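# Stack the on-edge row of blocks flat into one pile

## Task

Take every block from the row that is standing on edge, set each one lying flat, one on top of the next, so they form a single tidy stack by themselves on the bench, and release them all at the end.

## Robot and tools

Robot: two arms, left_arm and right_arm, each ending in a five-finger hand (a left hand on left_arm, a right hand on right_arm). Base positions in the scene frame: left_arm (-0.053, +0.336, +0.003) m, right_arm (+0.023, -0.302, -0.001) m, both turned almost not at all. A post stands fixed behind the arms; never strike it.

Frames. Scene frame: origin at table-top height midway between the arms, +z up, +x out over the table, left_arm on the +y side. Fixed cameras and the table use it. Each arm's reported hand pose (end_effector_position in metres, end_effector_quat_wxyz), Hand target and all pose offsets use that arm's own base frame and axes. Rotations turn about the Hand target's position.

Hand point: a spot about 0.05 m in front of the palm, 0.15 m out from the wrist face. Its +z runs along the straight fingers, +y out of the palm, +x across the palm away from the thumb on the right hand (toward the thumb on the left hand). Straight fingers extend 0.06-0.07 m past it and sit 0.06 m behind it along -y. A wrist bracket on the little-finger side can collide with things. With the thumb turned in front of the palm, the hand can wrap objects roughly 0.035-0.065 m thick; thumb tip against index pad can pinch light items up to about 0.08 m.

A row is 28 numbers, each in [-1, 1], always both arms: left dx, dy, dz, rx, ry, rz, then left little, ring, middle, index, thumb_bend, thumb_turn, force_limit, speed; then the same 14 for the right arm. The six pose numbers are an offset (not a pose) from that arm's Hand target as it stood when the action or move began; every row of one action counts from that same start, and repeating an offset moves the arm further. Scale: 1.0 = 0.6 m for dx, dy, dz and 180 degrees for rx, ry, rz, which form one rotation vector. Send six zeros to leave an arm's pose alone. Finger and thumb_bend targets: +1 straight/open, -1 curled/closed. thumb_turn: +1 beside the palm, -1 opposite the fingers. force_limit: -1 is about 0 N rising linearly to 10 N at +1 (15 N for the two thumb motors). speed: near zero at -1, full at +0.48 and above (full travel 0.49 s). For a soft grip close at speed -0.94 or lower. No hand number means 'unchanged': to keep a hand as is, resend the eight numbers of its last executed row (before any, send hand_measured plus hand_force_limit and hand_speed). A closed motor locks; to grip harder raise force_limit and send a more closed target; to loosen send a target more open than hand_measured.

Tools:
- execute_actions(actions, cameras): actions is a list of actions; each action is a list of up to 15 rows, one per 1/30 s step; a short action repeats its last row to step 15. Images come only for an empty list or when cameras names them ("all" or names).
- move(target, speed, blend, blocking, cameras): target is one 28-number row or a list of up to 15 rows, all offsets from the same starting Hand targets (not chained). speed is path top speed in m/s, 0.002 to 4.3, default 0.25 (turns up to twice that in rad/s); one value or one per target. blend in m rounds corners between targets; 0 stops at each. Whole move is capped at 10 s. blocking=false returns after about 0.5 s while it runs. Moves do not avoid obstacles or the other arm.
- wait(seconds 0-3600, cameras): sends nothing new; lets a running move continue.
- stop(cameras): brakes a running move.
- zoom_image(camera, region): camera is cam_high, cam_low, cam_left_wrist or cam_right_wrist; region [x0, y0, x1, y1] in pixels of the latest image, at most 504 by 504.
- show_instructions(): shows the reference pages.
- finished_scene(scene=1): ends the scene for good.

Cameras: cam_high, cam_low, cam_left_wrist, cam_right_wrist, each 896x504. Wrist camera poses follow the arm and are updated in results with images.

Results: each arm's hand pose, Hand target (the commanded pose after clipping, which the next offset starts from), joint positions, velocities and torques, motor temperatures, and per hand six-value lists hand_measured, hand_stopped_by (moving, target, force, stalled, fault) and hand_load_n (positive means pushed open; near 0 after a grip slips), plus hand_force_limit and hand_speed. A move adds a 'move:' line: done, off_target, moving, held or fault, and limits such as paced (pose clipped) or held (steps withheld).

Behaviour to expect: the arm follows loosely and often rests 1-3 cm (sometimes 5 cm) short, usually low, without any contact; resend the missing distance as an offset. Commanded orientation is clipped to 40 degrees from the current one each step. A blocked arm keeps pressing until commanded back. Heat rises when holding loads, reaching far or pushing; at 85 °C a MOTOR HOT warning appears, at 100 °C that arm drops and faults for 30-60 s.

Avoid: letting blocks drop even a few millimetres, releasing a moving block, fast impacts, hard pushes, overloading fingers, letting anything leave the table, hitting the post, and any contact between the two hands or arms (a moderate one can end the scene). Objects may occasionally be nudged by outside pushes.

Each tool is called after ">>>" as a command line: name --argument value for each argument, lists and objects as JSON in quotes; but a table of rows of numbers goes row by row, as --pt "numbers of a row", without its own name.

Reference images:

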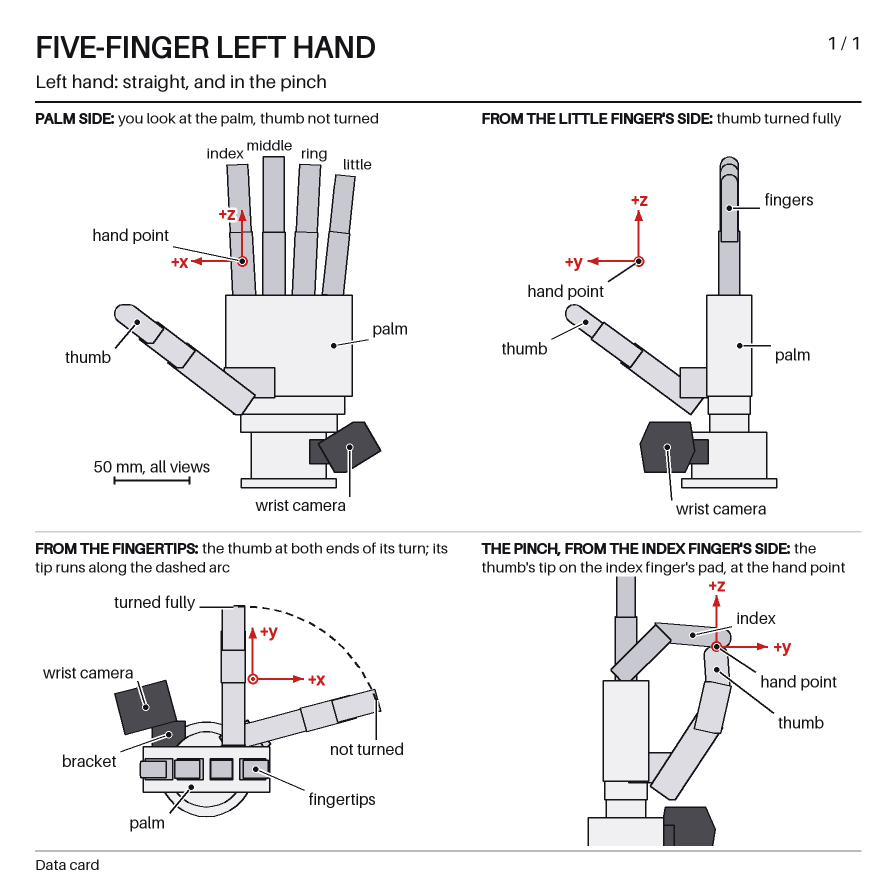

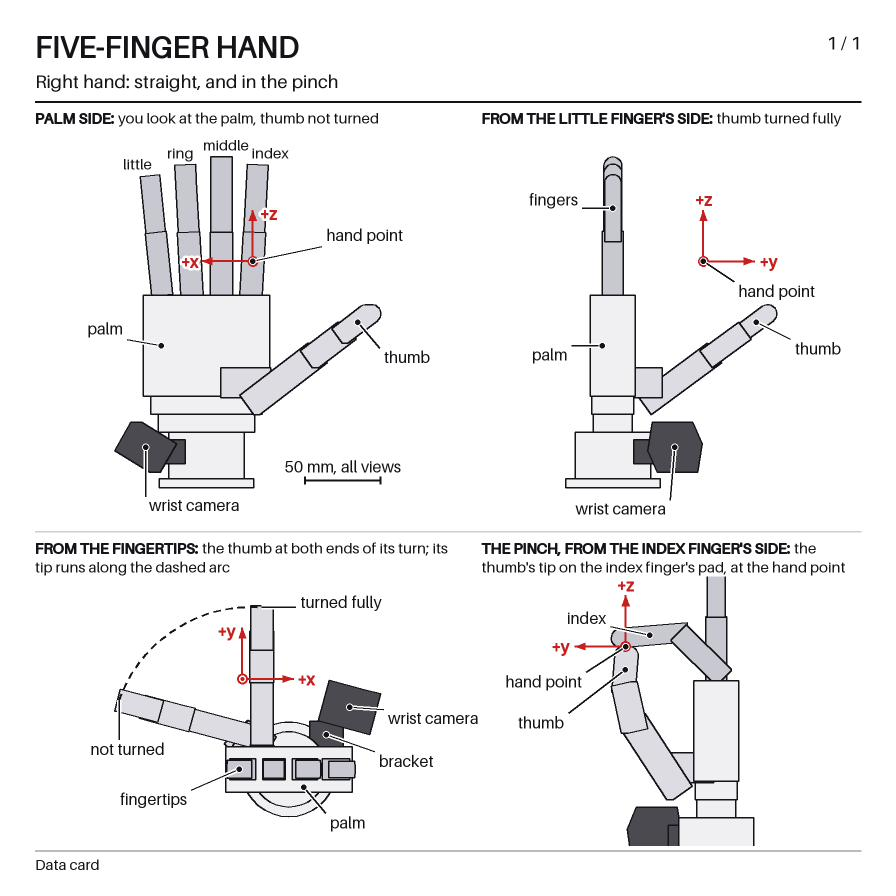

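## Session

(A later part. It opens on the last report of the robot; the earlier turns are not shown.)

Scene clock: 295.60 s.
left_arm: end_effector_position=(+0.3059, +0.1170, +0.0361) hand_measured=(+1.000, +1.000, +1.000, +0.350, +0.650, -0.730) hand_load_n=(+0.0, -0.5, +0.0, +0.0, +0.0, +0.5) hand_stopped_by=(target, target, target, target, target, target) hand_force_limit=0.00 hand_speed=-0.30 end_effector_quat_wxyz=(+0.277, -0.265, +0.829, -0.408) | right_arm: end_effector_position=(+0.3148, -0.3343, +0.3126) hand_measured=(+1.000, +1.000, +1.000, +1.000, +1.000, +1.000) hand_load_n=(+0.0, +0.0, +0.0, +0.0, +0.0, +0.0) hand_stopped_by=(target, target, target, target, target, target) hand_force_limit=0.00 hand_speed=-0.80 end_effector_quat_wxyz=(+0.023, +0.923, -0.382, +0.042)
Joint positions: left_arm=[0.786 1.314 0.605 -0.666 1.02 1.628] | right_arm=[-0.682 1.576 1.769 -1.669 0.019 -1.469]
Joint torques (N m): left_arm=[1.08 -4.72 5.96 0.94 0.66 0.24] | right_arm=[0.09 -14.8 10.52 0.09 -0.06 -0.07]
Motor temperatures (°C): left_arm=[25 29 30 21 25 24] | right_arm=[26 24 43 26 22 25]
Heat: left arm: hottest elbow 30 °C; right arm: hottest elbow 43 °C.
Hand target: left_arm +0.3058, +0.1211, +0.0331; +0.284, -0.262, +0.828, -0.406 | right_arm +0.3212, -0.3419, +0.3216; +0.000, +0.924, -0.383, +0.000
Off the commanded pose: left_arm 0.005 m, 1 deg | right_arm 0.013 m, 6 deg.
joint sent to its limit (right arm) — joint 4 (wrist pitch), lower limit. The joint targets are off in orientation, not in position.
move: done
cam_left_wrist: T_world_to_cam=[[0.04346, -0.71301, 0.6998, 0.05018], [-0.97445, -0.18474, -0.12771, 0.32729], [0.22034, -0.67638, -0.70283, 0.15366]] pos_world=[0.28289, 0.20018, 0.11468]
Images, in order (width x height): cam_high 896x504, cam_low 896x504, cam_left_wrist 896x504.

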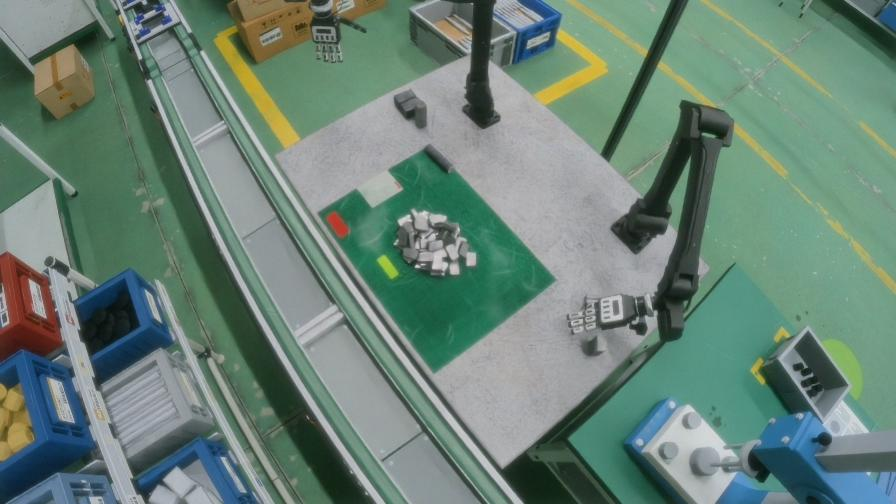

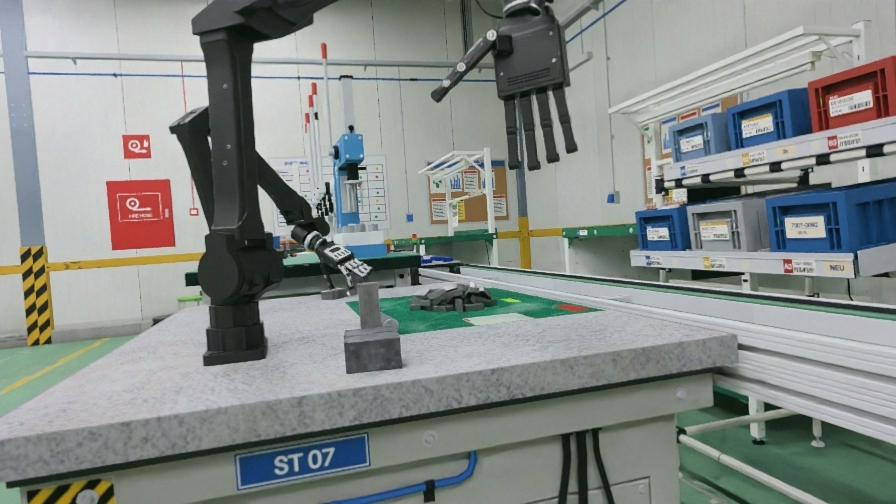

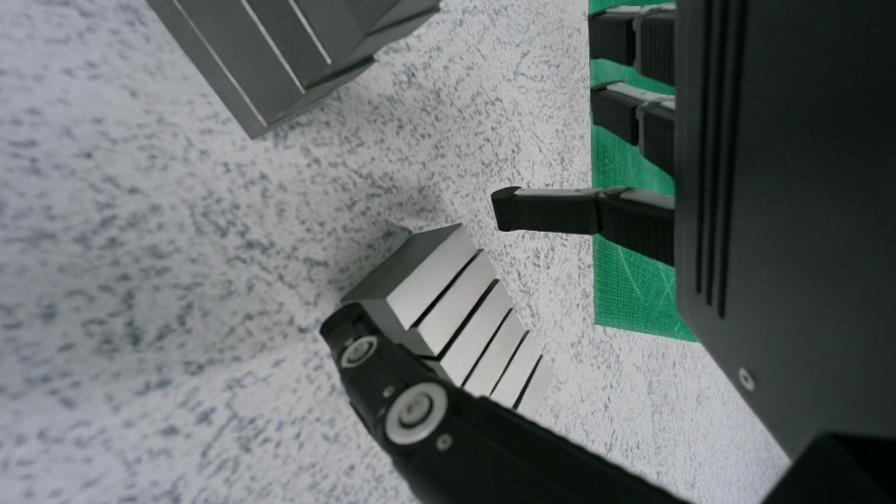

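>>> move --target '[-0.0022,-0.0022,-0.02,0,0,0, 1,1,1,0.35,0.65,-0.73,0,-0.3, 0,0,0,0,0,0,1,1,1,1,1,1,0,-0.8]' --cameras '["cam_left_wrist"]' --speed 0.03

>>> zoom_image --camera "cam_left_wrist" --region '[300, 150, 552, 330]'

Scene clock: 306.90 s.
left_arm: end_effector_position=(+0.3046, +0.1157, +0.0238) hand_measured=(+1.000, +1.000, +1.000, +0.350, +0.650, -0.730) hand_load_n=(+0.0, +0.0, +0.0, +0.0, +0.0, +0.0) hand_stopped_by=(target, target, target, target, target, target) hand_force_limit=0.00 hand_speed=-0.30 end_effector_quat_wxyz=(+0.277, -0.264, +0.829, -0.409) | right_arm: end_effector_position=(+0.3148, -0.3343, +0.3126) hand_measured=(+1.000, +1.000, +1.000, +1.000, +1.000, +1.000) hand_load_n=(+0.0, +0.0, +0.0, +0.0, +0.0, +0.0) hand_stopped_by=(target, target, target, target, target, target) hand_force_limit=0.00 hand_speed=-0.80 end_effector_quat_wxyz=(+0.023, +0.923, -0.382, +0.042)
Joint positions: left_arm=[0.786 1.34 0.586 -0.621 1.02 1.629] | right_arm=[-0.682 1.576 1.769 -1.669 0.019 -1.469]
Joint torques (N m): left_arm=[1.08 -4.89 5.75 0.95 0.65 0.22] | right_arm=[0.15 -14.74 10.51 0.1 -0.06 -0.07]
Heat: left arm: hottest elbow 30 °C; right arm: hottest elbow 44 °C.
Hand target: left_arm +0.3044, +0.1198, +0.0211; +0.284, -0.262, +0.828, -0.406 | right_arm +0.3212, -0.3419, +0.3216; +0.000, +0.924, -0.383, +0.000
Off the commanded pose: left_arm 0.005 m, 1 deg | right_arm 0.013 m, 6 deg.
joint sent to its limit (right arm) — joint 4 (wrist pitch), lower limit. The joint targets are off in orientation, not in position.
move: done
cam_left_wrist: T_world_to_cam=[[0.04353, -0.71281, 0.7, 0.05784], [-0.97459, -0.18441, -0.12718, 0.32414], [0.21974, -0.67668, -0.70273, 0.14465]] pos_world=[0.2816, 0.19888, 0.10238]

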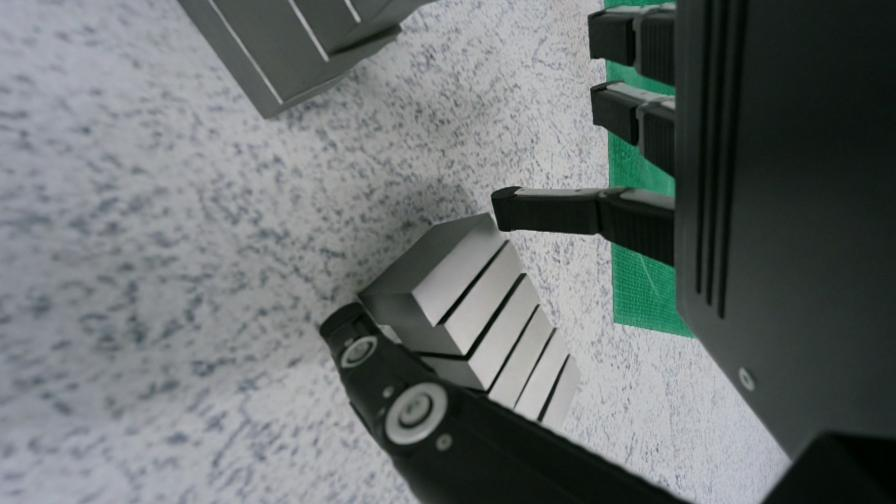

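Scaled by 2.000.

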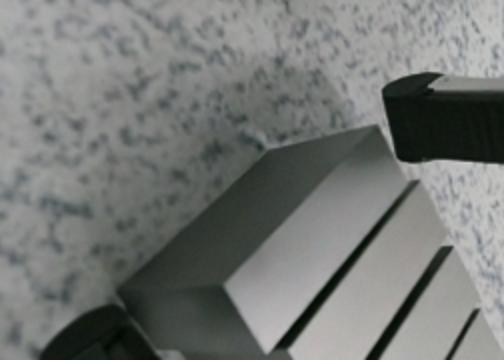

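>>> move --target '[0,0,0,0,0,0, 1,1,1,0.0,0.4,-0.73,-0.6,-0.94, 0,0,0,0,0,0,1,1,1,1,1,1,0,-0.8]' --cameras '["cam_left_wrist"]' --speed 0.03

>>> zoom_image --camera "cam_left_wrist" --region '[300, 150, 552, 330]'

Scene clock: 321.57 s.
left_arm: end_effector_position=(+0.3047, +0.1157, +0.0240) hand_measured=(+1.000, +1.000, +1.000, +0.104, +0.516, -0.730) hand_load_n=(+0.0, +0.0, +0.0, +3.5, +3.0, +0.0) hand_stopped_by=(target, target, target, force, force, target) hand_force_limit=-0.60 hand_speed=-0.94 end_effector_quat_wxyz=(+0.277, -0.264, +0.828, -0.409) | right_arm: end_effector_position=(+0.3148, -0.3343, +0.3126) hand_measured=(+1.000, +1.000, +1.000, +1.000, +1.000, +1.000) hand_load_n=(+0.0, +0.0, +0.0, +0.0, +0.0, +0.0) hand_stopped_by=(target, target, target, target, target, target) hand_force_limit=0.00 hand_speed=-0.80 end_effector_quat_wxyz=(+0.023, +0.923, -0.382, +0.042)
Joint positions: left_arm=[0.786 1.34 0.586 -0.621 1.021 1.63] | right_arm=[-0.682 1.576 1.769 -1.669 0.019 -1.469]
Joint torques (N m): left_arm=[1.08 -4.78 5.75 0.98 0.62 0.21] | right_arm=[0.21 -14.74 10.5 0.1 -0.06 -0.06]
Heat: left arm: hottest shoulder 29 °C; right arm: hottest elbow 44 °C.
Hand target: left_arm +0.3045, +0.1198, +0.0212; +0.284, -0.262, +0.828, -0.406 | right_arm +0.3212, -0.3419, +0.3216; +0.000, +0.924, -0.383, +0.000
Off the commanded pose: left_arm 0.005 m, 1 deg | right_arm 0.013 m, 6 deg.
joint sent to its limit (right arm) — joint 4 (wrist pitch), lower limit. The joint targets are off in orientation, not in position.
move: done
cam_left_wrist: T_world_to_cam=[[0.04232, -0.71268, 0.70021, 0.05806], [-0.9745, -0.18402, -0.1284, 0.32436], [0.22037, -0.67692, -0.70229, 0.1445]] pos_world=[0.28179, 0.19888, 0.10248]

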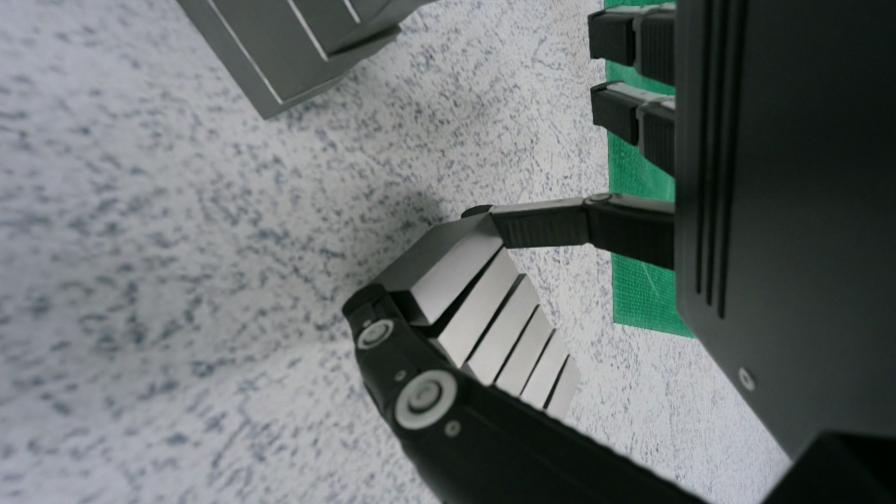

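Scaled by 2.000.

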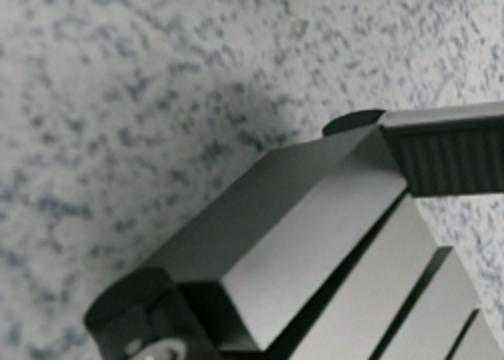

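>>> move --target '[0,0,0.05,0,0,0, 1,1,1,0.0,0.4,-0.73,-0.6,-0.94, 0,0,0,0,0,0,1,1,1,1,1,1,0,-0.8]' --cameras '["cam_left_wrist"]' --speed 0.05

>>> zoom_image --camera "cam_left_wrist" --region '[300, 150, 552, 330]'

Scene clock: 324.97 s.
left_arm: end_effector_position=(+0.2968, +0.1086, +0.0378) hand_measured=(+1.000, +1.000, +1.000, +0.104, +0.516, -0.730) hand_load_n=(+0.0, +0.0, +0.0, +3.5, +3.0, -0.5) hand_stopped_by=(target, target, target, force, force, target) hand_force_limit=-0.60 hand_speed=-0.94 end_effector_quat_wxyz=(+0.272, -0.265, +0.829, -0.411) | right_arm: end_effector_position=(+0.3148, -0.3343, +0.3126) hand_measured=(+1.000, +1.000, +1.000, +1.000, +1.000, +1.000) hand_load_n=(+0.0, +0.0, +0.0, +0.0, +0.0, +0.0) hand_stopped_by=(target, target, target, target, target, target) hand_force_limit=0.00 hand_speed=-0.80 end_effector_quat_wxyz=(+0.023, +0.923, -0.382, +0.042)
Joint positions: left_arm=[0.787 1.284 0.586 -0.695 1.021 1.639] | right_arm=[-0.682 1.576 1.769 -1.669 0.019 -1.469]
Joint torques (N m): left_arm=[0.91 -5.6 8.8 -0.54 0.62 0.11] | right_arm=[0.03 -14.74 10.52 0.1 -0.06 -0.07]
Heat: left arm: hottest shoulder 29 °C; right arm: hottest elbow 44 °C.
Hand target: left_arm +0.3044, +0.1198, +0.0511; +0.284, -0.262, +0.828, -0.406 | right_arm +0.3212, -0.3419, +0.3216; +0.000, +0.924, -0.383, +0.000
Off the commanded pose: left_arm 0.019 m, 2 deg | right_arm 0.013 m, 6 deg.
joint sent to its limit (right arm) — joint 4 (wrist pitch), lower limit. The joint targets are off in orientation, not in position.
move: off_target (left_arm)
cam_left_wrist: T_world_to_cam=[[0.04575, -0.708, 0.70472, 0.042], [-0.97606, -0.18183, -0.11931, 0.31697], [0.21261, -0.6824, -0.69938, 0.15393]] pos_world=[0.27473, 0.19242, 0.11588]

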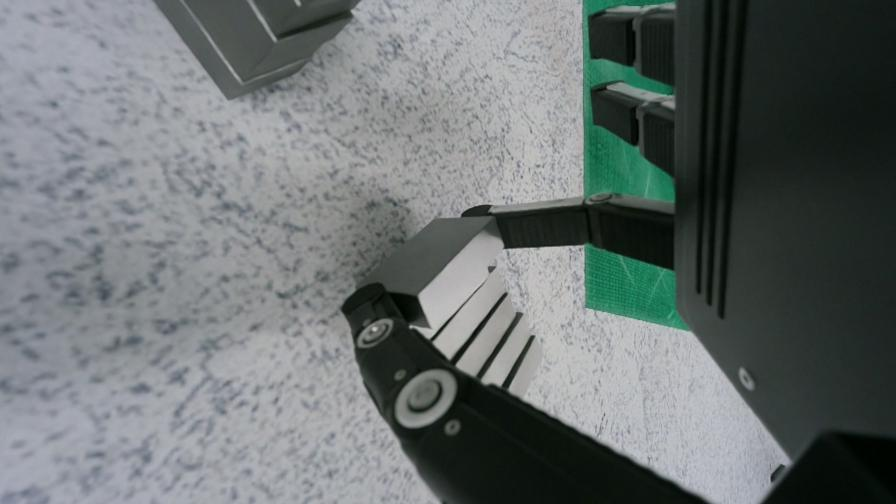

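Scaled by 2.000.

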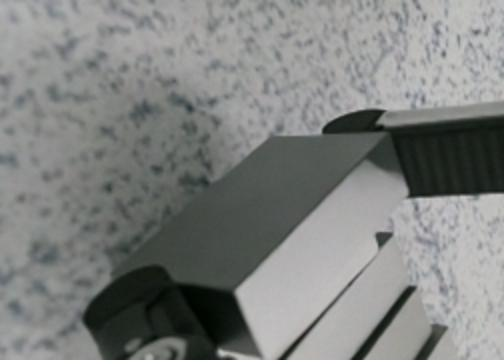

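>>> move --target '[0.012,0.012,0.07,0,0,0, 1,1,1,0.0,0.4,-0.73,-0.6,-0.94, 0,0,0,0,0,0,1,1,1,1,1,1,0,-0.8]' --cameras '["cam_left_wrist","cam_low"]' --speed 0.05

>>> zoom_image --camera "cam_left_wrist" --region '[300, 150, 552, 330]'

>>> zoom_image --camera "cam_low" --region '[300, 230, 400, 310]'

Scene clock: 330.17 s.
left_arm: end_effector_position=(+0.2992, +0.1110, +0.0734) hand_measured=(+1.000, +1.000, +1.000, +0.104, +0.516, -0.730) hand_load_n=(+0.0, +0.0, +0.0, +3.5, +3.0, +0.0) hand_stopped_by=(target, target, target, force, force, target) hand_force_limit=-0.60 hand_speed=-0.94 end_effector_quat_wxyz=(+0.263, -0.271, +0.827, -0.416) | right_arm: end_effector_position=(+0.3148, -0.3343, +0.3126) hand_measured=(+1.000, +1.000, +1.000, +1.000, +1.000, +1.000) hand_load_n=(+0.0, +0.0, +0.0, +0.0, +0.0, +0.0) hand_stopped_by=(target, target, target, target, target, target) hand_force_limit=0.00 hand_speed=-0.80 end_effector_quat_wxyz=(+0.023, +0.923, -0.382, +0.042)
Joint positions: left_arm=[0.787 1.233 0.66 -0.845 1.021 1.64] | right_arm=[-0.682 1.576 1.769 -1.669 0.019 -1.469]
Joint torques (N m): left_arm=[0.97 -5.71 10.36 -0.29 0.61 0.11] | right_arm=[0.15 -14.74 10.51 0.06 -0.06 -0.07]
Heat: left arm: hottest shoulder 29 °C; right arm: hottest elbow 44 °C.
Hand target: left_arm +0.3117, +0.1271, +0.0932; +0.284, -0.262, +0.828, -0.406 | right_arm +0.3212, -0.3419, +0.3216; +0.000, +0.924, -0.383, +0.000
Off the commanded pose: left_arm 0.028 m, 3 deg | right_arm 0.013 m, 6 deg.
joint sent to its limit (right arm) — joint 4 (wrist pitch), lower limit. The joint targets are off in orientation, not in position.
move: off_target (left_arm)
cam_left_wrist: T_world_to_cam=[[0.05734, -0.6961, 0.71565, 0.01285], [-0.97799, -0.1832, -0.09983, 0.32332], [0.2006, -0.69418, -0.69128, 0.18426]] pos_world=[0.27851, 0.19609, 0.15046]
Images, in order (width x height): cam_low 896x504, cam_left_wrist 896x504.

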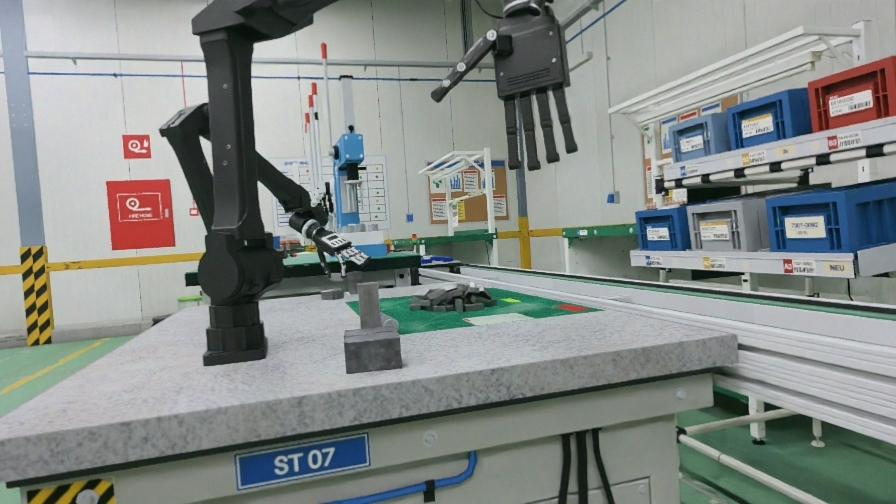

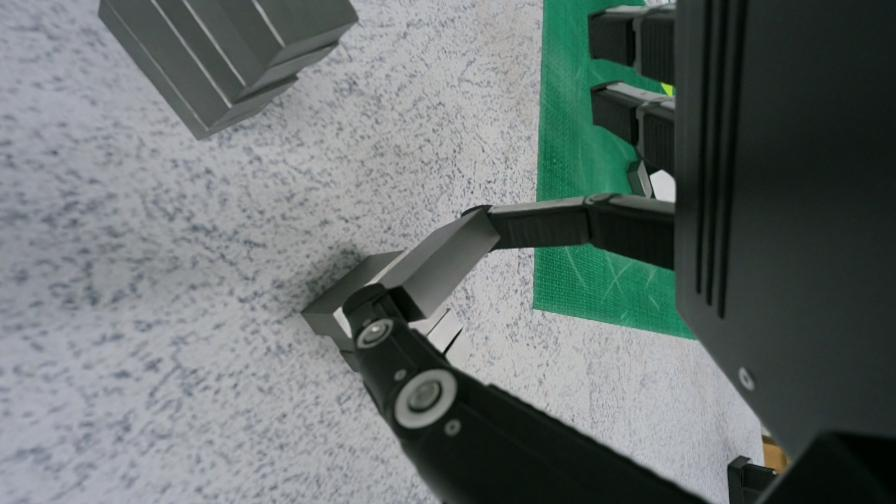

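Scaled by 2.000.

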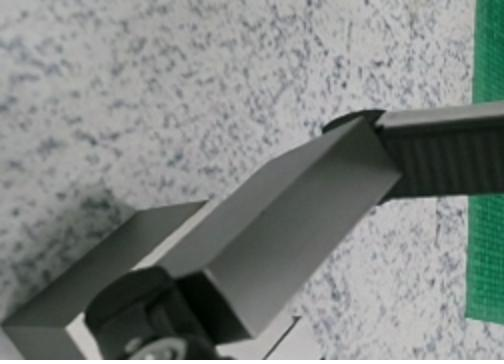

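Scaled by 5.040.

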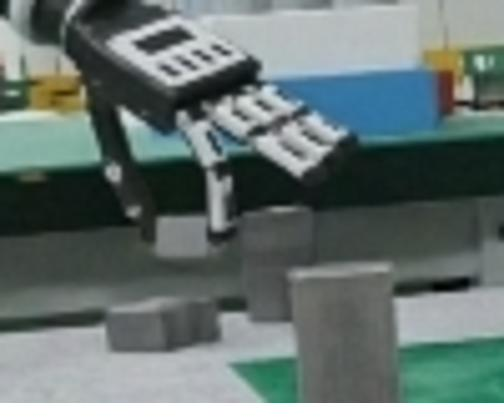

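>>> zoom_image --camera "cam_left_wrist" --region '[330, 190, 510, 330]'

Scaled by 2.800.

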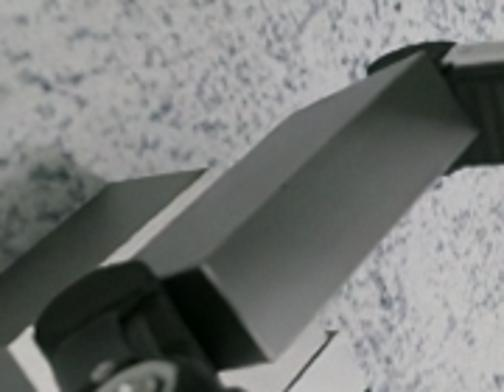

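>>> move --pt "0.01 0.0 0.06 0 0 0 1 1 1 0.0 0.4 -0.73 -0.6 -0.94 0 0 0 0 0 0 1 1 1 1 1 1 0 -0.8" --pt "0.127 -0.0985 0.078 0.1725 -0.181 0 1 1 1 0.0 0.4 -0.73 -0.6 -0.94 0 0 0 0 0 0 1 1 1 1 1 1 0 -0.8" --cameras '["cam_left_wrist","cam_low","cam_high"]' --speed 0.08 --blend 0.01

>>> zoom_image --camera "cam_left_wrist" --region '[300, 150, 552, 330]'

>>> zoom_image --camera "cam_low" --region '[280, 220, 420, 310]'

Scene clock: 376.63 s.
left_arm: end_effector_position=(+0.3839, +0.0700, +0.1316) hand_measured=(+1.000, +1.000, +1.000, +0.104, +0.516, -0.730) hand_load_n=(+0.0, +0.0, +0.0, +3.5, +3.0, +0.5) hand_stopped_by=(target, target, target, force, force, target) hand_force_limit=-0.60 hand_speed=-0.94 end_effector_quat_wxyz=(+0.549, -0.065, +0.801, -0.231) | right_arm: end_effector_position=(+0.3148, -0.3343, +0.3126) hand_measured=(+1.000, +1.000, +1.000, +1.000, +1.000, +1.000) hand_load_n=(+0.0, +0.0, +0.0, +0.0, +0.0, +0.0) hand_stopped_by=(target, target, target, target, target, target) hand_force_limit=0.00 hand_speed=-0.80 end_effector_quat_wxyz=(+0.023, +0.923, -0.382, +0.042)
Joint positions: left_arm=[0.39 0.873 0.334 0.158 0.671 1.336] | right_arm=[-0.682 1.576 1.769 -1.669 0.019 -1.469]
Joint torques (N m): left_arm=[-0.5 -1.61 7.97 2.67 -0.05 0.1] | right_arm=[0.03 -14.74 10.5 0.09 -0.06 -0.07]
Heat: left arm: hottest elbow 31 °C; right arm: hottest elbow 45 °C.
Hand target: left_arm +0.3879, +0.0680, +0.1399; +0.561, -0.055, +0.794, -0.229 | right_arm +0.3212, -0.3419, +0.3216; +0.000, +0.924, -0.383, +0.000
Off the commanded pose: left_arm 0.010 m, 2 deg | right_arm 0.013 m, 6 deg.
joint sent to its limit (right arm) — joint 4 (wrist pitch), lower limit. The joint targets are off in orientation, not in position.
move: done
cam_left_wrist: T_world_to_cam=[[-0.20642, -0.96219, 0.17771, 0.12853], [-0.74484, 0.03675, -0.66622, 0.37398], [0.6345, -0.26989, -0.72427, -0.01274]] pos_world=[0.31317, 0.10649, 0.21709]
Images, in order (width x height): cam_high 896x504, cam_low 896x504, cam_left_wrist 896x504.

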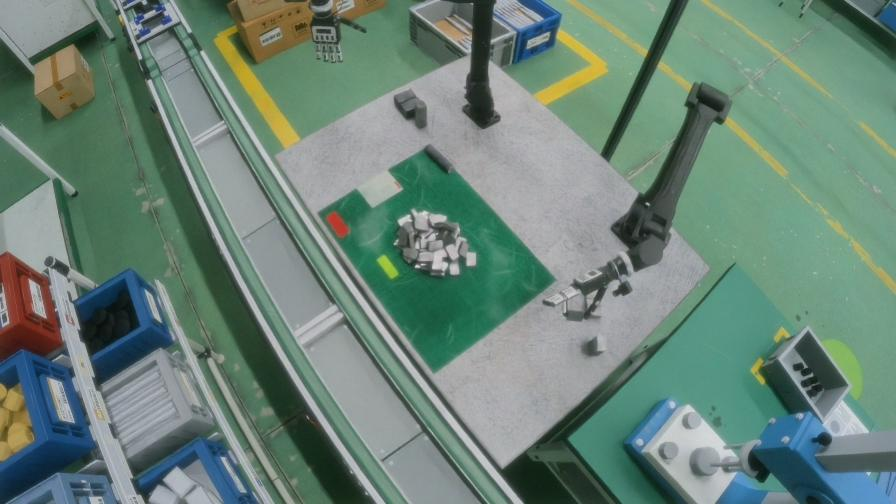

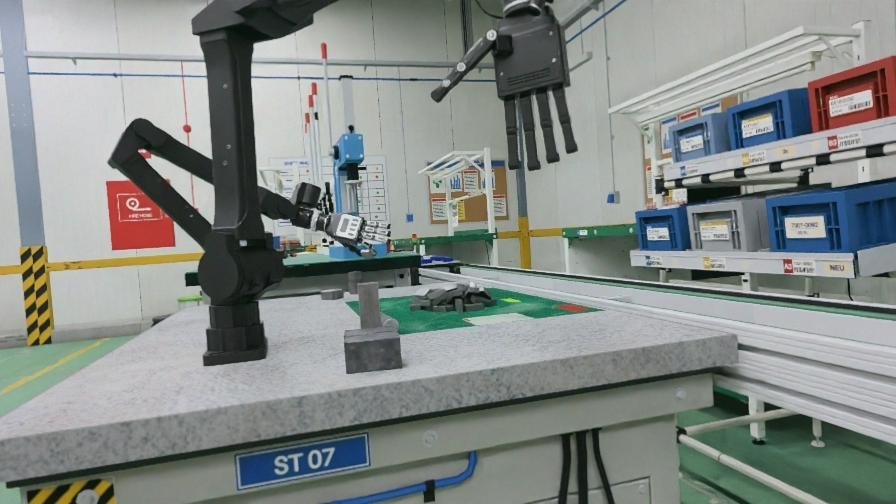

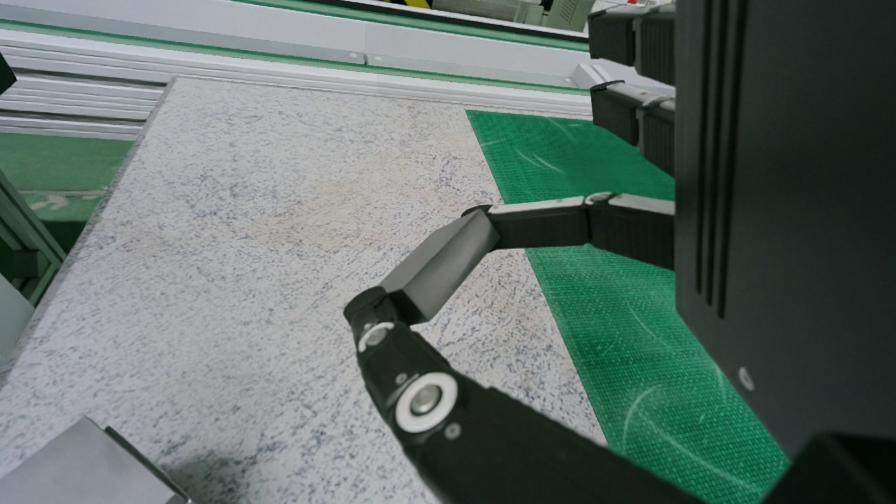

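Scaled by 2.000.

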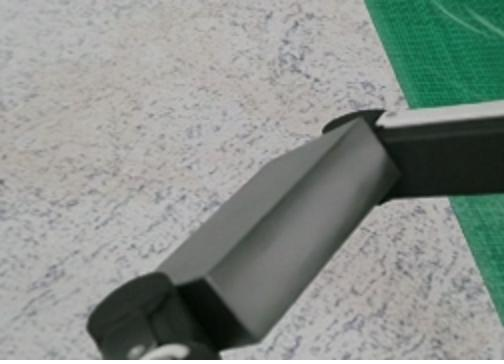

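Scaled by 3.600.

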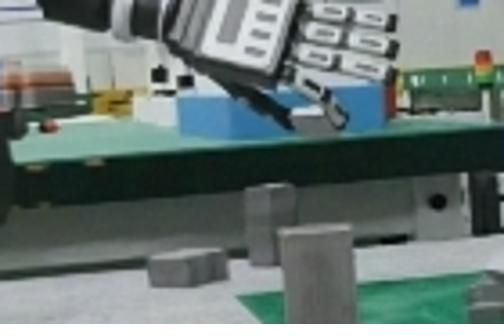

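>>> move --pt "0 0 -0.05 0.0575 -0.0604 0 1 1 1 0.0 0.4 -0.73 -0.6 -0.94 0 0 0 0 0 0 1 1 1 1 1 1 0 -0.8" --pt "0 0 -0.133 0.0575 -0.0604 0 1 1 1 0.0 0.4 -0.73 -0.6 -0.94 0 0 0 0 0 0 1 1 1 1 1 1 0 -0.8" --cameras '["cam_left_wrist","cam_low","cam_high"]' --speed 0.06 --blend 0.01

>>> zoom_image --camera "cam_left_wrist" --region '[300, 150, 552, 330]'

>>> zoom_image --camera "cam_low" --region '[280, 220, 420, 310]'

Scene clock: 390.40 s.
left_arm: end_effector_position=(+0.3854, +0.0704, +0.0525) hand_measured=(+1.000, +1.000, +1.000, +0.104, +0.516, -0.730) hand_load_n=(+0.0, +0.0, +0.0, +4.0, +3.5, +0.5) hand_stopped_by=(target, target, target, force, force, target) hand_force_limit=-0.60 hand_speed=-0.94 end_effector_quat_wxyz=(+0.626, +0.004, +0.762, -0.167) | right_arm: end_effector_position=(+0.3148, -0.3343, +0.3126) hand_measured=(+1.000, +1.000, +1.000, +1.000, +1.000, +1.000) hand_load_n=(+0.0, +0.0, +0.0, +0.0, +0.0, +0.0) hand_stopped_by=(target, target, target, target, target, target) hand_force_limit=0.00 hand_speed=-0.80 end_effector_quat_wxyz=(+0.023, +0.923, -0.382, +0.042)
Joint positions: left_arm=[0.349 1.453 0.118 1.138 0.604 1.428] | right_arm=[-0.682 1.576 1.769 -1.669 0.019 -1.469]
Joint torques (N m): left_arm=[-0.5 -3.72 3.37 2.78 -0.12 0.26] | right_arm=[0.15 -14.8 10.48 0.1 -0.06 -0.07]
Heat: left arm: hottest elbow 31 °C; right arm: hottest elbow 45 °C.
Hand target: left_arm +0.3879, +0.0679, +0.0602; +0.636, +0.018, +0.754, -0.160 | right_arm +0.3212, -0.3419, +0.3216; +0.000, +0.924, -0.383, +0.000
Off the commanded pose: left_arm 0.008 m, 2 deg | right_arm 0.013 m, 6 deg.
joint sent to its limit (right arm) — joint 4 (wrist pitch), lower limit. The joint targets are off in orientation, not in position.
move: done
cam_left_wrist: T_world_to_cam=[[-0.21885, -0.97534, -0.02856, 0.15987], [-0.60772, 0.15914, -0.77804, 0.26689], [0.7634, -0.15292, -0.62756, -0.13391]] pos_world=[0.29941, 0.09297, 0.12818]
Images, in order (width x height): cam_high 896x504, cam_low 896x504, cam_left_wrist 896x504.

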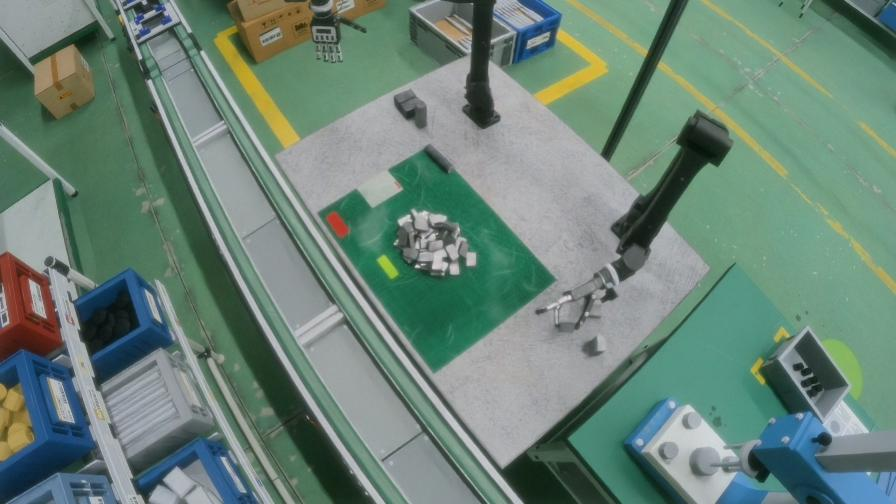

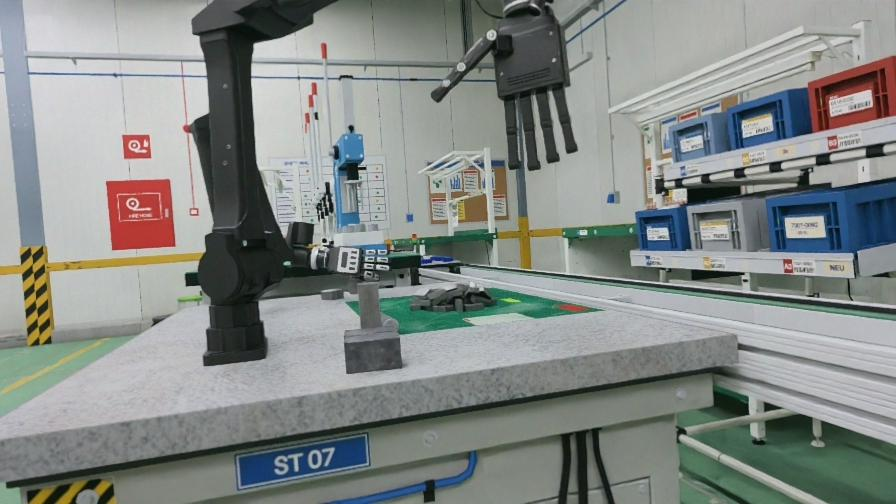

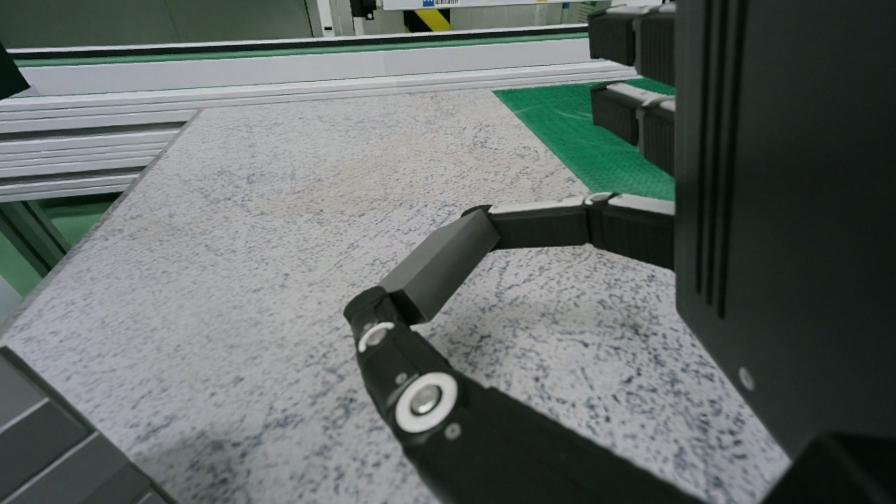

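Scaled by 2.000.

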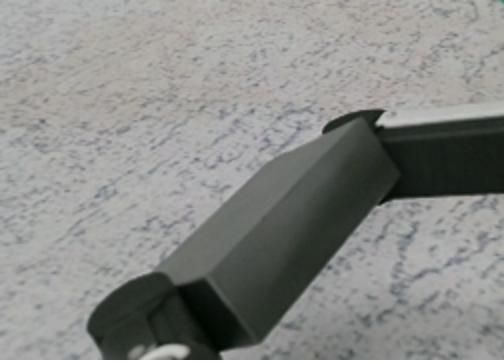

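Scaled by 3.600.

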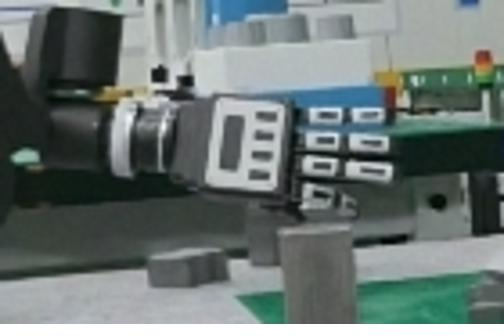

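>>> move --target '[0,0,-0.05,0,0,0, 1,1,1,0.0,0.4,-0.73,-0.6,-0.94, 0,0,0,0,0,0,1,1,1,1,1,1,0,-0.8]' --cameras '["cam_left_wrist","cam_low"]' --speed 0.04

>>> zoom_image --camera "cam_left_wrist" --region '[300, 150, 552, 330]'

>>> zoom_image --camera "cam_low" --region '[280, 220, 420, 310]'

Scene clock: 402.70 s.
left_arm: end_effector_position=(+0.3848, +0.0702, +0.0224) hand_measured=(+1.000, +1.000, +1.000, +0.104, +0.516, -0.730) hand_load_n=(+0.0, +0.0, +0.0, +4.0, +3.0, +0.5) hand_stopped_by=(target, target, target, force, force, target) hand_force_limit=-0.60 hand_speed=-0.94 end_effector_quat_wxyz=(+0.625, +0.003, +0.762, -0.167) | right_arm: end_effector_position=(+0.3148, -0.3343, +0.3126) hand_measured=(+1.000, +1.000, +1.000, +1.000, +1.000, +1.000) hand_load_n=(+0.0, +0.0, +0.0, +0.0, +0.0, +0.0) hand_stopped_by=(target, target, target, target, target, target) hand_force_limit=0.00 hand_speed=-0.80 end_effector_quat_wxyz=(+0.023, +0.923, -0.382, +0.042)
Joint positions: left_arm=[0.349 1.721 0.118 1.405 0.604 1.428] | right_arm=[-0.682 1.576 1.769 -1.669 0.019 -1.469]
Joint torques (N m): left_arm=[-0.56 -5.07 1.55 2.77 -0.12 0.26] | right_arm=[0.09 -14.68 10.5 0.08 -0.06 -0.06]
Heat: left arm: hottest elbow 30 °C; right arm: hottest elbow 45 °C.
Hand target: left_arm +0.3879, +0.0679, +0.0301; +0.636, +0.018, +0.754, -0.160 | right_arm +0.3212, -0.3419, +0.3216; +0.000, +0.924, -0.383, +0.000
Off the commanded pose: left_arm 0.009 m, 2 deg | right_arm 0.013 m, 6 deg.
joint sent to its limit (right arm) — joint 4 (wrist pitch), lower limit. The joint targets are off in orientation, not in position.
move: done
cam_left_wrist: T_world_to_cam=[[-0.21889, -0.97534, -0.02833, 0.15857], [-0.60806, 0.15905, -0.77779, 0.24316], [0.76312, -0.15303, -0.62788, -0.15232]] pos_world=[0.29881, 0.09267, 0.09798]
Images, in order (width x height): cam_low 896x504, cam_left_wrist 896x504.

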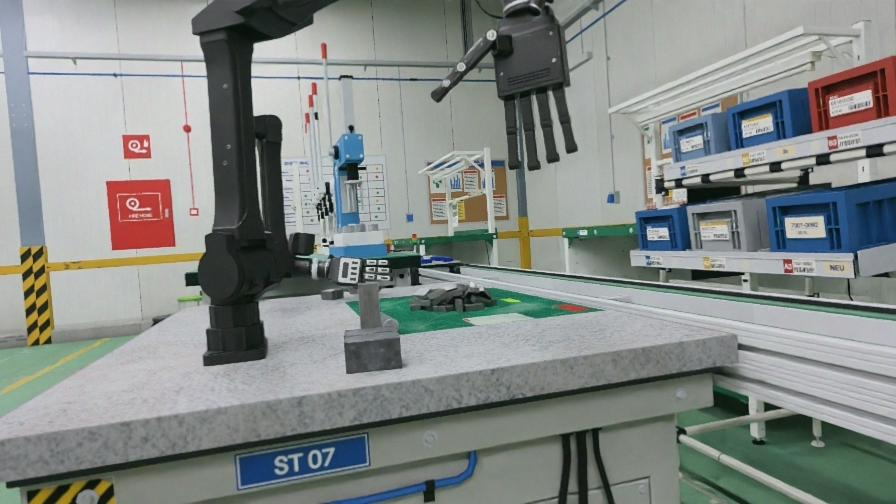

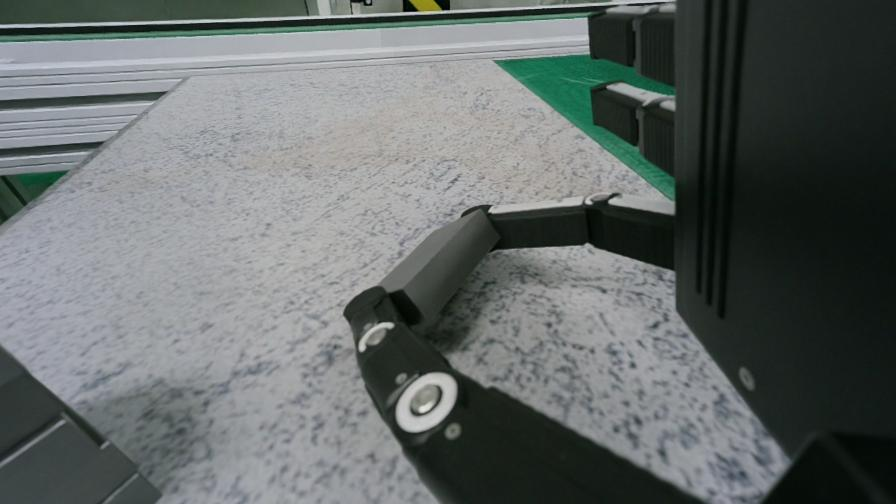

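Scaled by 2.000.

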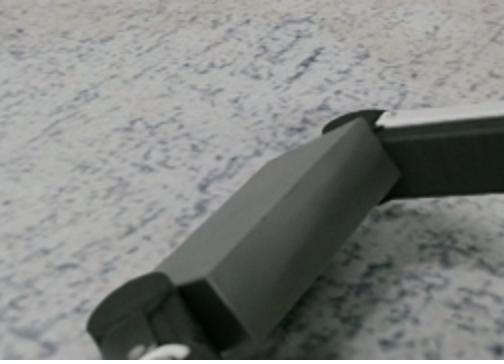

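Scaled by 3.600.

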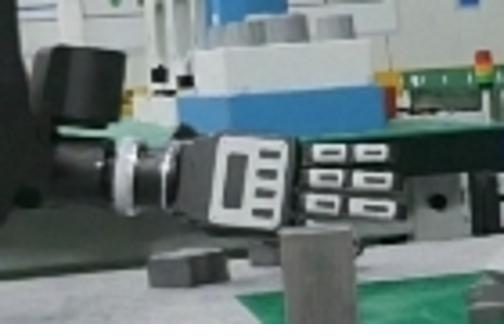

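>>> move --target '[-0.004,-0.004,-0.0117,0,0,0, 1,1,1,0.0,0.4,-0.73,-0.6,-0.94, 0,0,0,0,0,0,1,1,1,1,1,1,0,-0.8]' --cameras '["cam_left_wrist"]' --speed 0.02

>>> zoom_image --camera "cam_left_wrist" --region '[300, 150, 552, 330]'

Scene clock: 407.87 s.
left_arm: end_effector_position=(+0.3846, +0.0687, +0.0171) hand_measured=(+1.000, +1.000, +1.000, +0.104, +0.516, -0.730) hand_load_n=(+0.0, +0.0, +0.5, +3.5, +3.0, +0.5) hand_stopped_by=(target, target, target, force, force, target) hand_force_limit=-0.60 hand_speed=-0.94 end_effector_quat_wxyz=(+0.628, +0.005, +0.761, -0.166) | right_arm: end_effector_position=(+0.3148, -0.3343, +0.3126) hand_measured=(+1.000, +1.000, +1.000, +1.000, +1.000, +1.000) hand_load_n=(+0.0, +0.0, +0.0, +0.0, +0.0, +0.0) hand_stopped_by=(target, target, target, target, target, target) hand_force_limit=0.00 hand_speed=-0.80 end_effector_quat_wxyz=(+0.023, +0.923, -0.382, +0.042)
Joint positions: left_arm=[0.342 1.784 0.118 1.475 0.598 1.428] | right_arm=[-0.682 1.576 1.769 -1.669 0.019 -1.469]
Joint torques (N m): left_arm=[-0.5 -5.19 0.77 2.8 -0.16 0.24] | right_arm=[0.15 -14.74 10.51 0.09 -0.06 -0.07]
Heat: left arm: hottest elbow 30 °C; right arm: hottest elbow 45 °C.
Hand target: left_arm +0.3855, +0.0656, +0.0231; +0.636, +0.018, +0.754, -0.160 | right_arm +0.3212, -0.3419, +0.3216; +0.000, +0.924, -0.383, +0.000
Off the commanded pose: left_arm 0.007 m, 2 deg | right_arm 0.013 m, 6 deg.
joint sent to its limit (right arm) — joint 4 (wrist pitch), lower limit. The joint targets are off in orientation, not in position.
move: done
cam_left_wrist: T_world_to_cam=[[-0.2191, -0.97513, -0.03326, 0.15709], [-0.60297, 0.16212, -0.78112, 0.23713], [0.76709, -0.15109, -0.62349, -0.15734]] pos_world=[0.29809, 0.09097, 0.09235]

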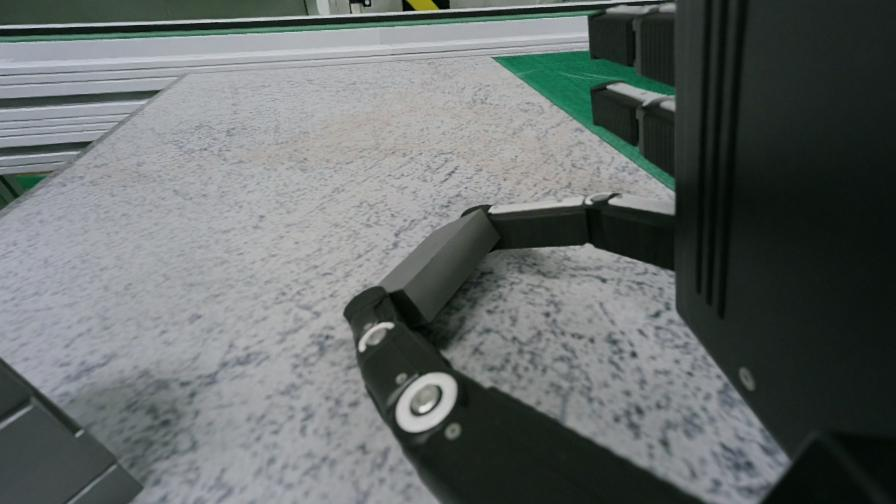

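Scaled by 2.000.

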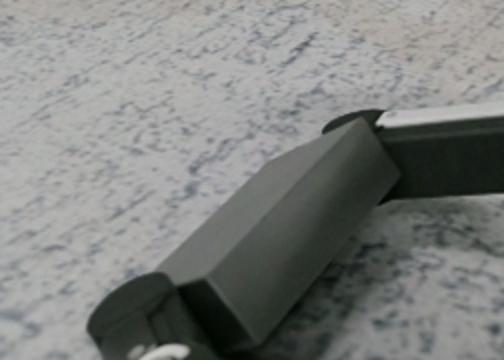

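>>> move --target '[-0.004,-0.004,-0.0083,0,0,0, 1,1,1,0.0,0.4,-0.73,-0.6,-0.94, 0,0,0,0,0,0,1,1,1,1,1,1,0,-0.8]' --cameras '["cam_left_wrist"]' --speed 0.02

>>> zoom_image --camera "cam_left_wrist" --region '[300, 150, 552, 330]'

Scene clock: 410.70 s.
left_arm: end_effector_position=(+0.3831, +0.0668, +0.0142) hand_measured=(+1.000, +1.000, +1.000, +0.104, +0.516, -0.730) hand_load_n=(+0.0, +0.0, -0.5, +3.5, +3.0, +0.0) hand_stopped_by=(target, target, target, force, force, target) hand_force_limit=-0.60 hand_speed=-0.94 end_effector_quat_wxyz=(+0.630, +0.007, +0.759, -0.164) | right_arm: end_effector_position=(+0.3148, -0.3343, +0.3126) hand_measured=(+1.000, +1.000, +1.000, +1.000, +1.000, +1.000) hand_load_n=(+0.0, +0.0, +0.0, +0.0, +0.0, +0.0) hand_stopped_by=(target, target, target, target, target, target) hand_force_limit=0.00 hand_speed=-0.80 end_effector_quat_wxyz=(+0.023, +0.923, -0.382, +0.042)
Joint positions: left_arm=[0.335 1.829 0.114 1.532 0.591 1.428] | right_arm=[-0.682 1.576 1.769 -1.669 0.019 -1.469]
Joint torques (N m): left_arm=[-0.62 -5.01 0.38 2.69 -0.15 0.23] | right_arm=[0.15 -14.74 10.51 0.1 -0.07 -0.07]
Heat: left arm: hottest elbow 30 °C; right arm: hottest elbow 45 °C.
Hand target: left_arm +0.3831, +0.0632, +0.0181; +0.636, +0.018, +0.754, -0.160 | right_arm +0.3212, -0.3419, +0.3216; +0.000, +0.924, -0.383, +0.000
Off the commanded pose: left_arm 0.005 m, 2 deg | right_arm 0.013 m, 6 deg.
joint sent to its limit (right arm) — joint 4 (wrist pitch), lower limit. The joint targets are off in orientation, not in position.
move: done
cam_left_wrist: T_world_to_cam=[[-0.2187, -0.97503, -0.03854, 0.15474], [-0.59769, 0.16508, -0.78455, 0.23205], [0.77132, -0.14855, -0.61887, -0.16029]] pos_world=[0.29618, 0.08876, 0.08882]

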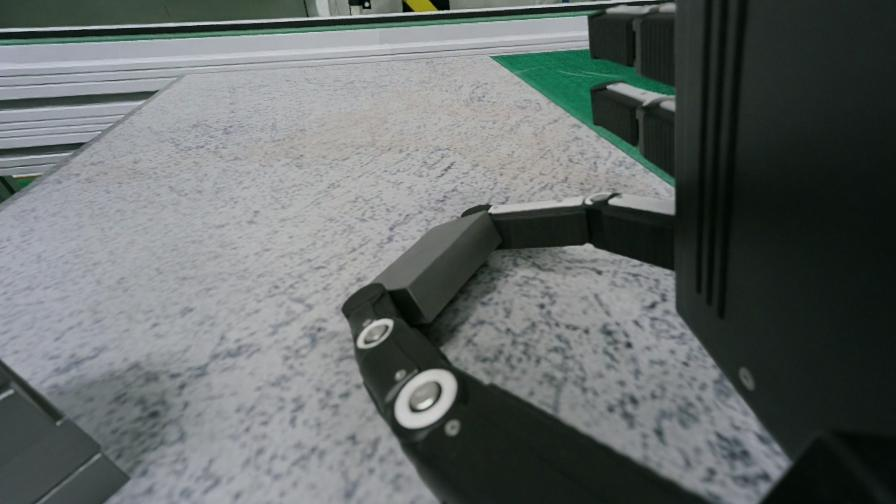

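Scaled by 2.000.

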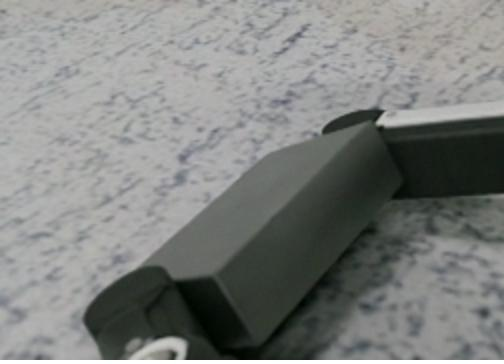

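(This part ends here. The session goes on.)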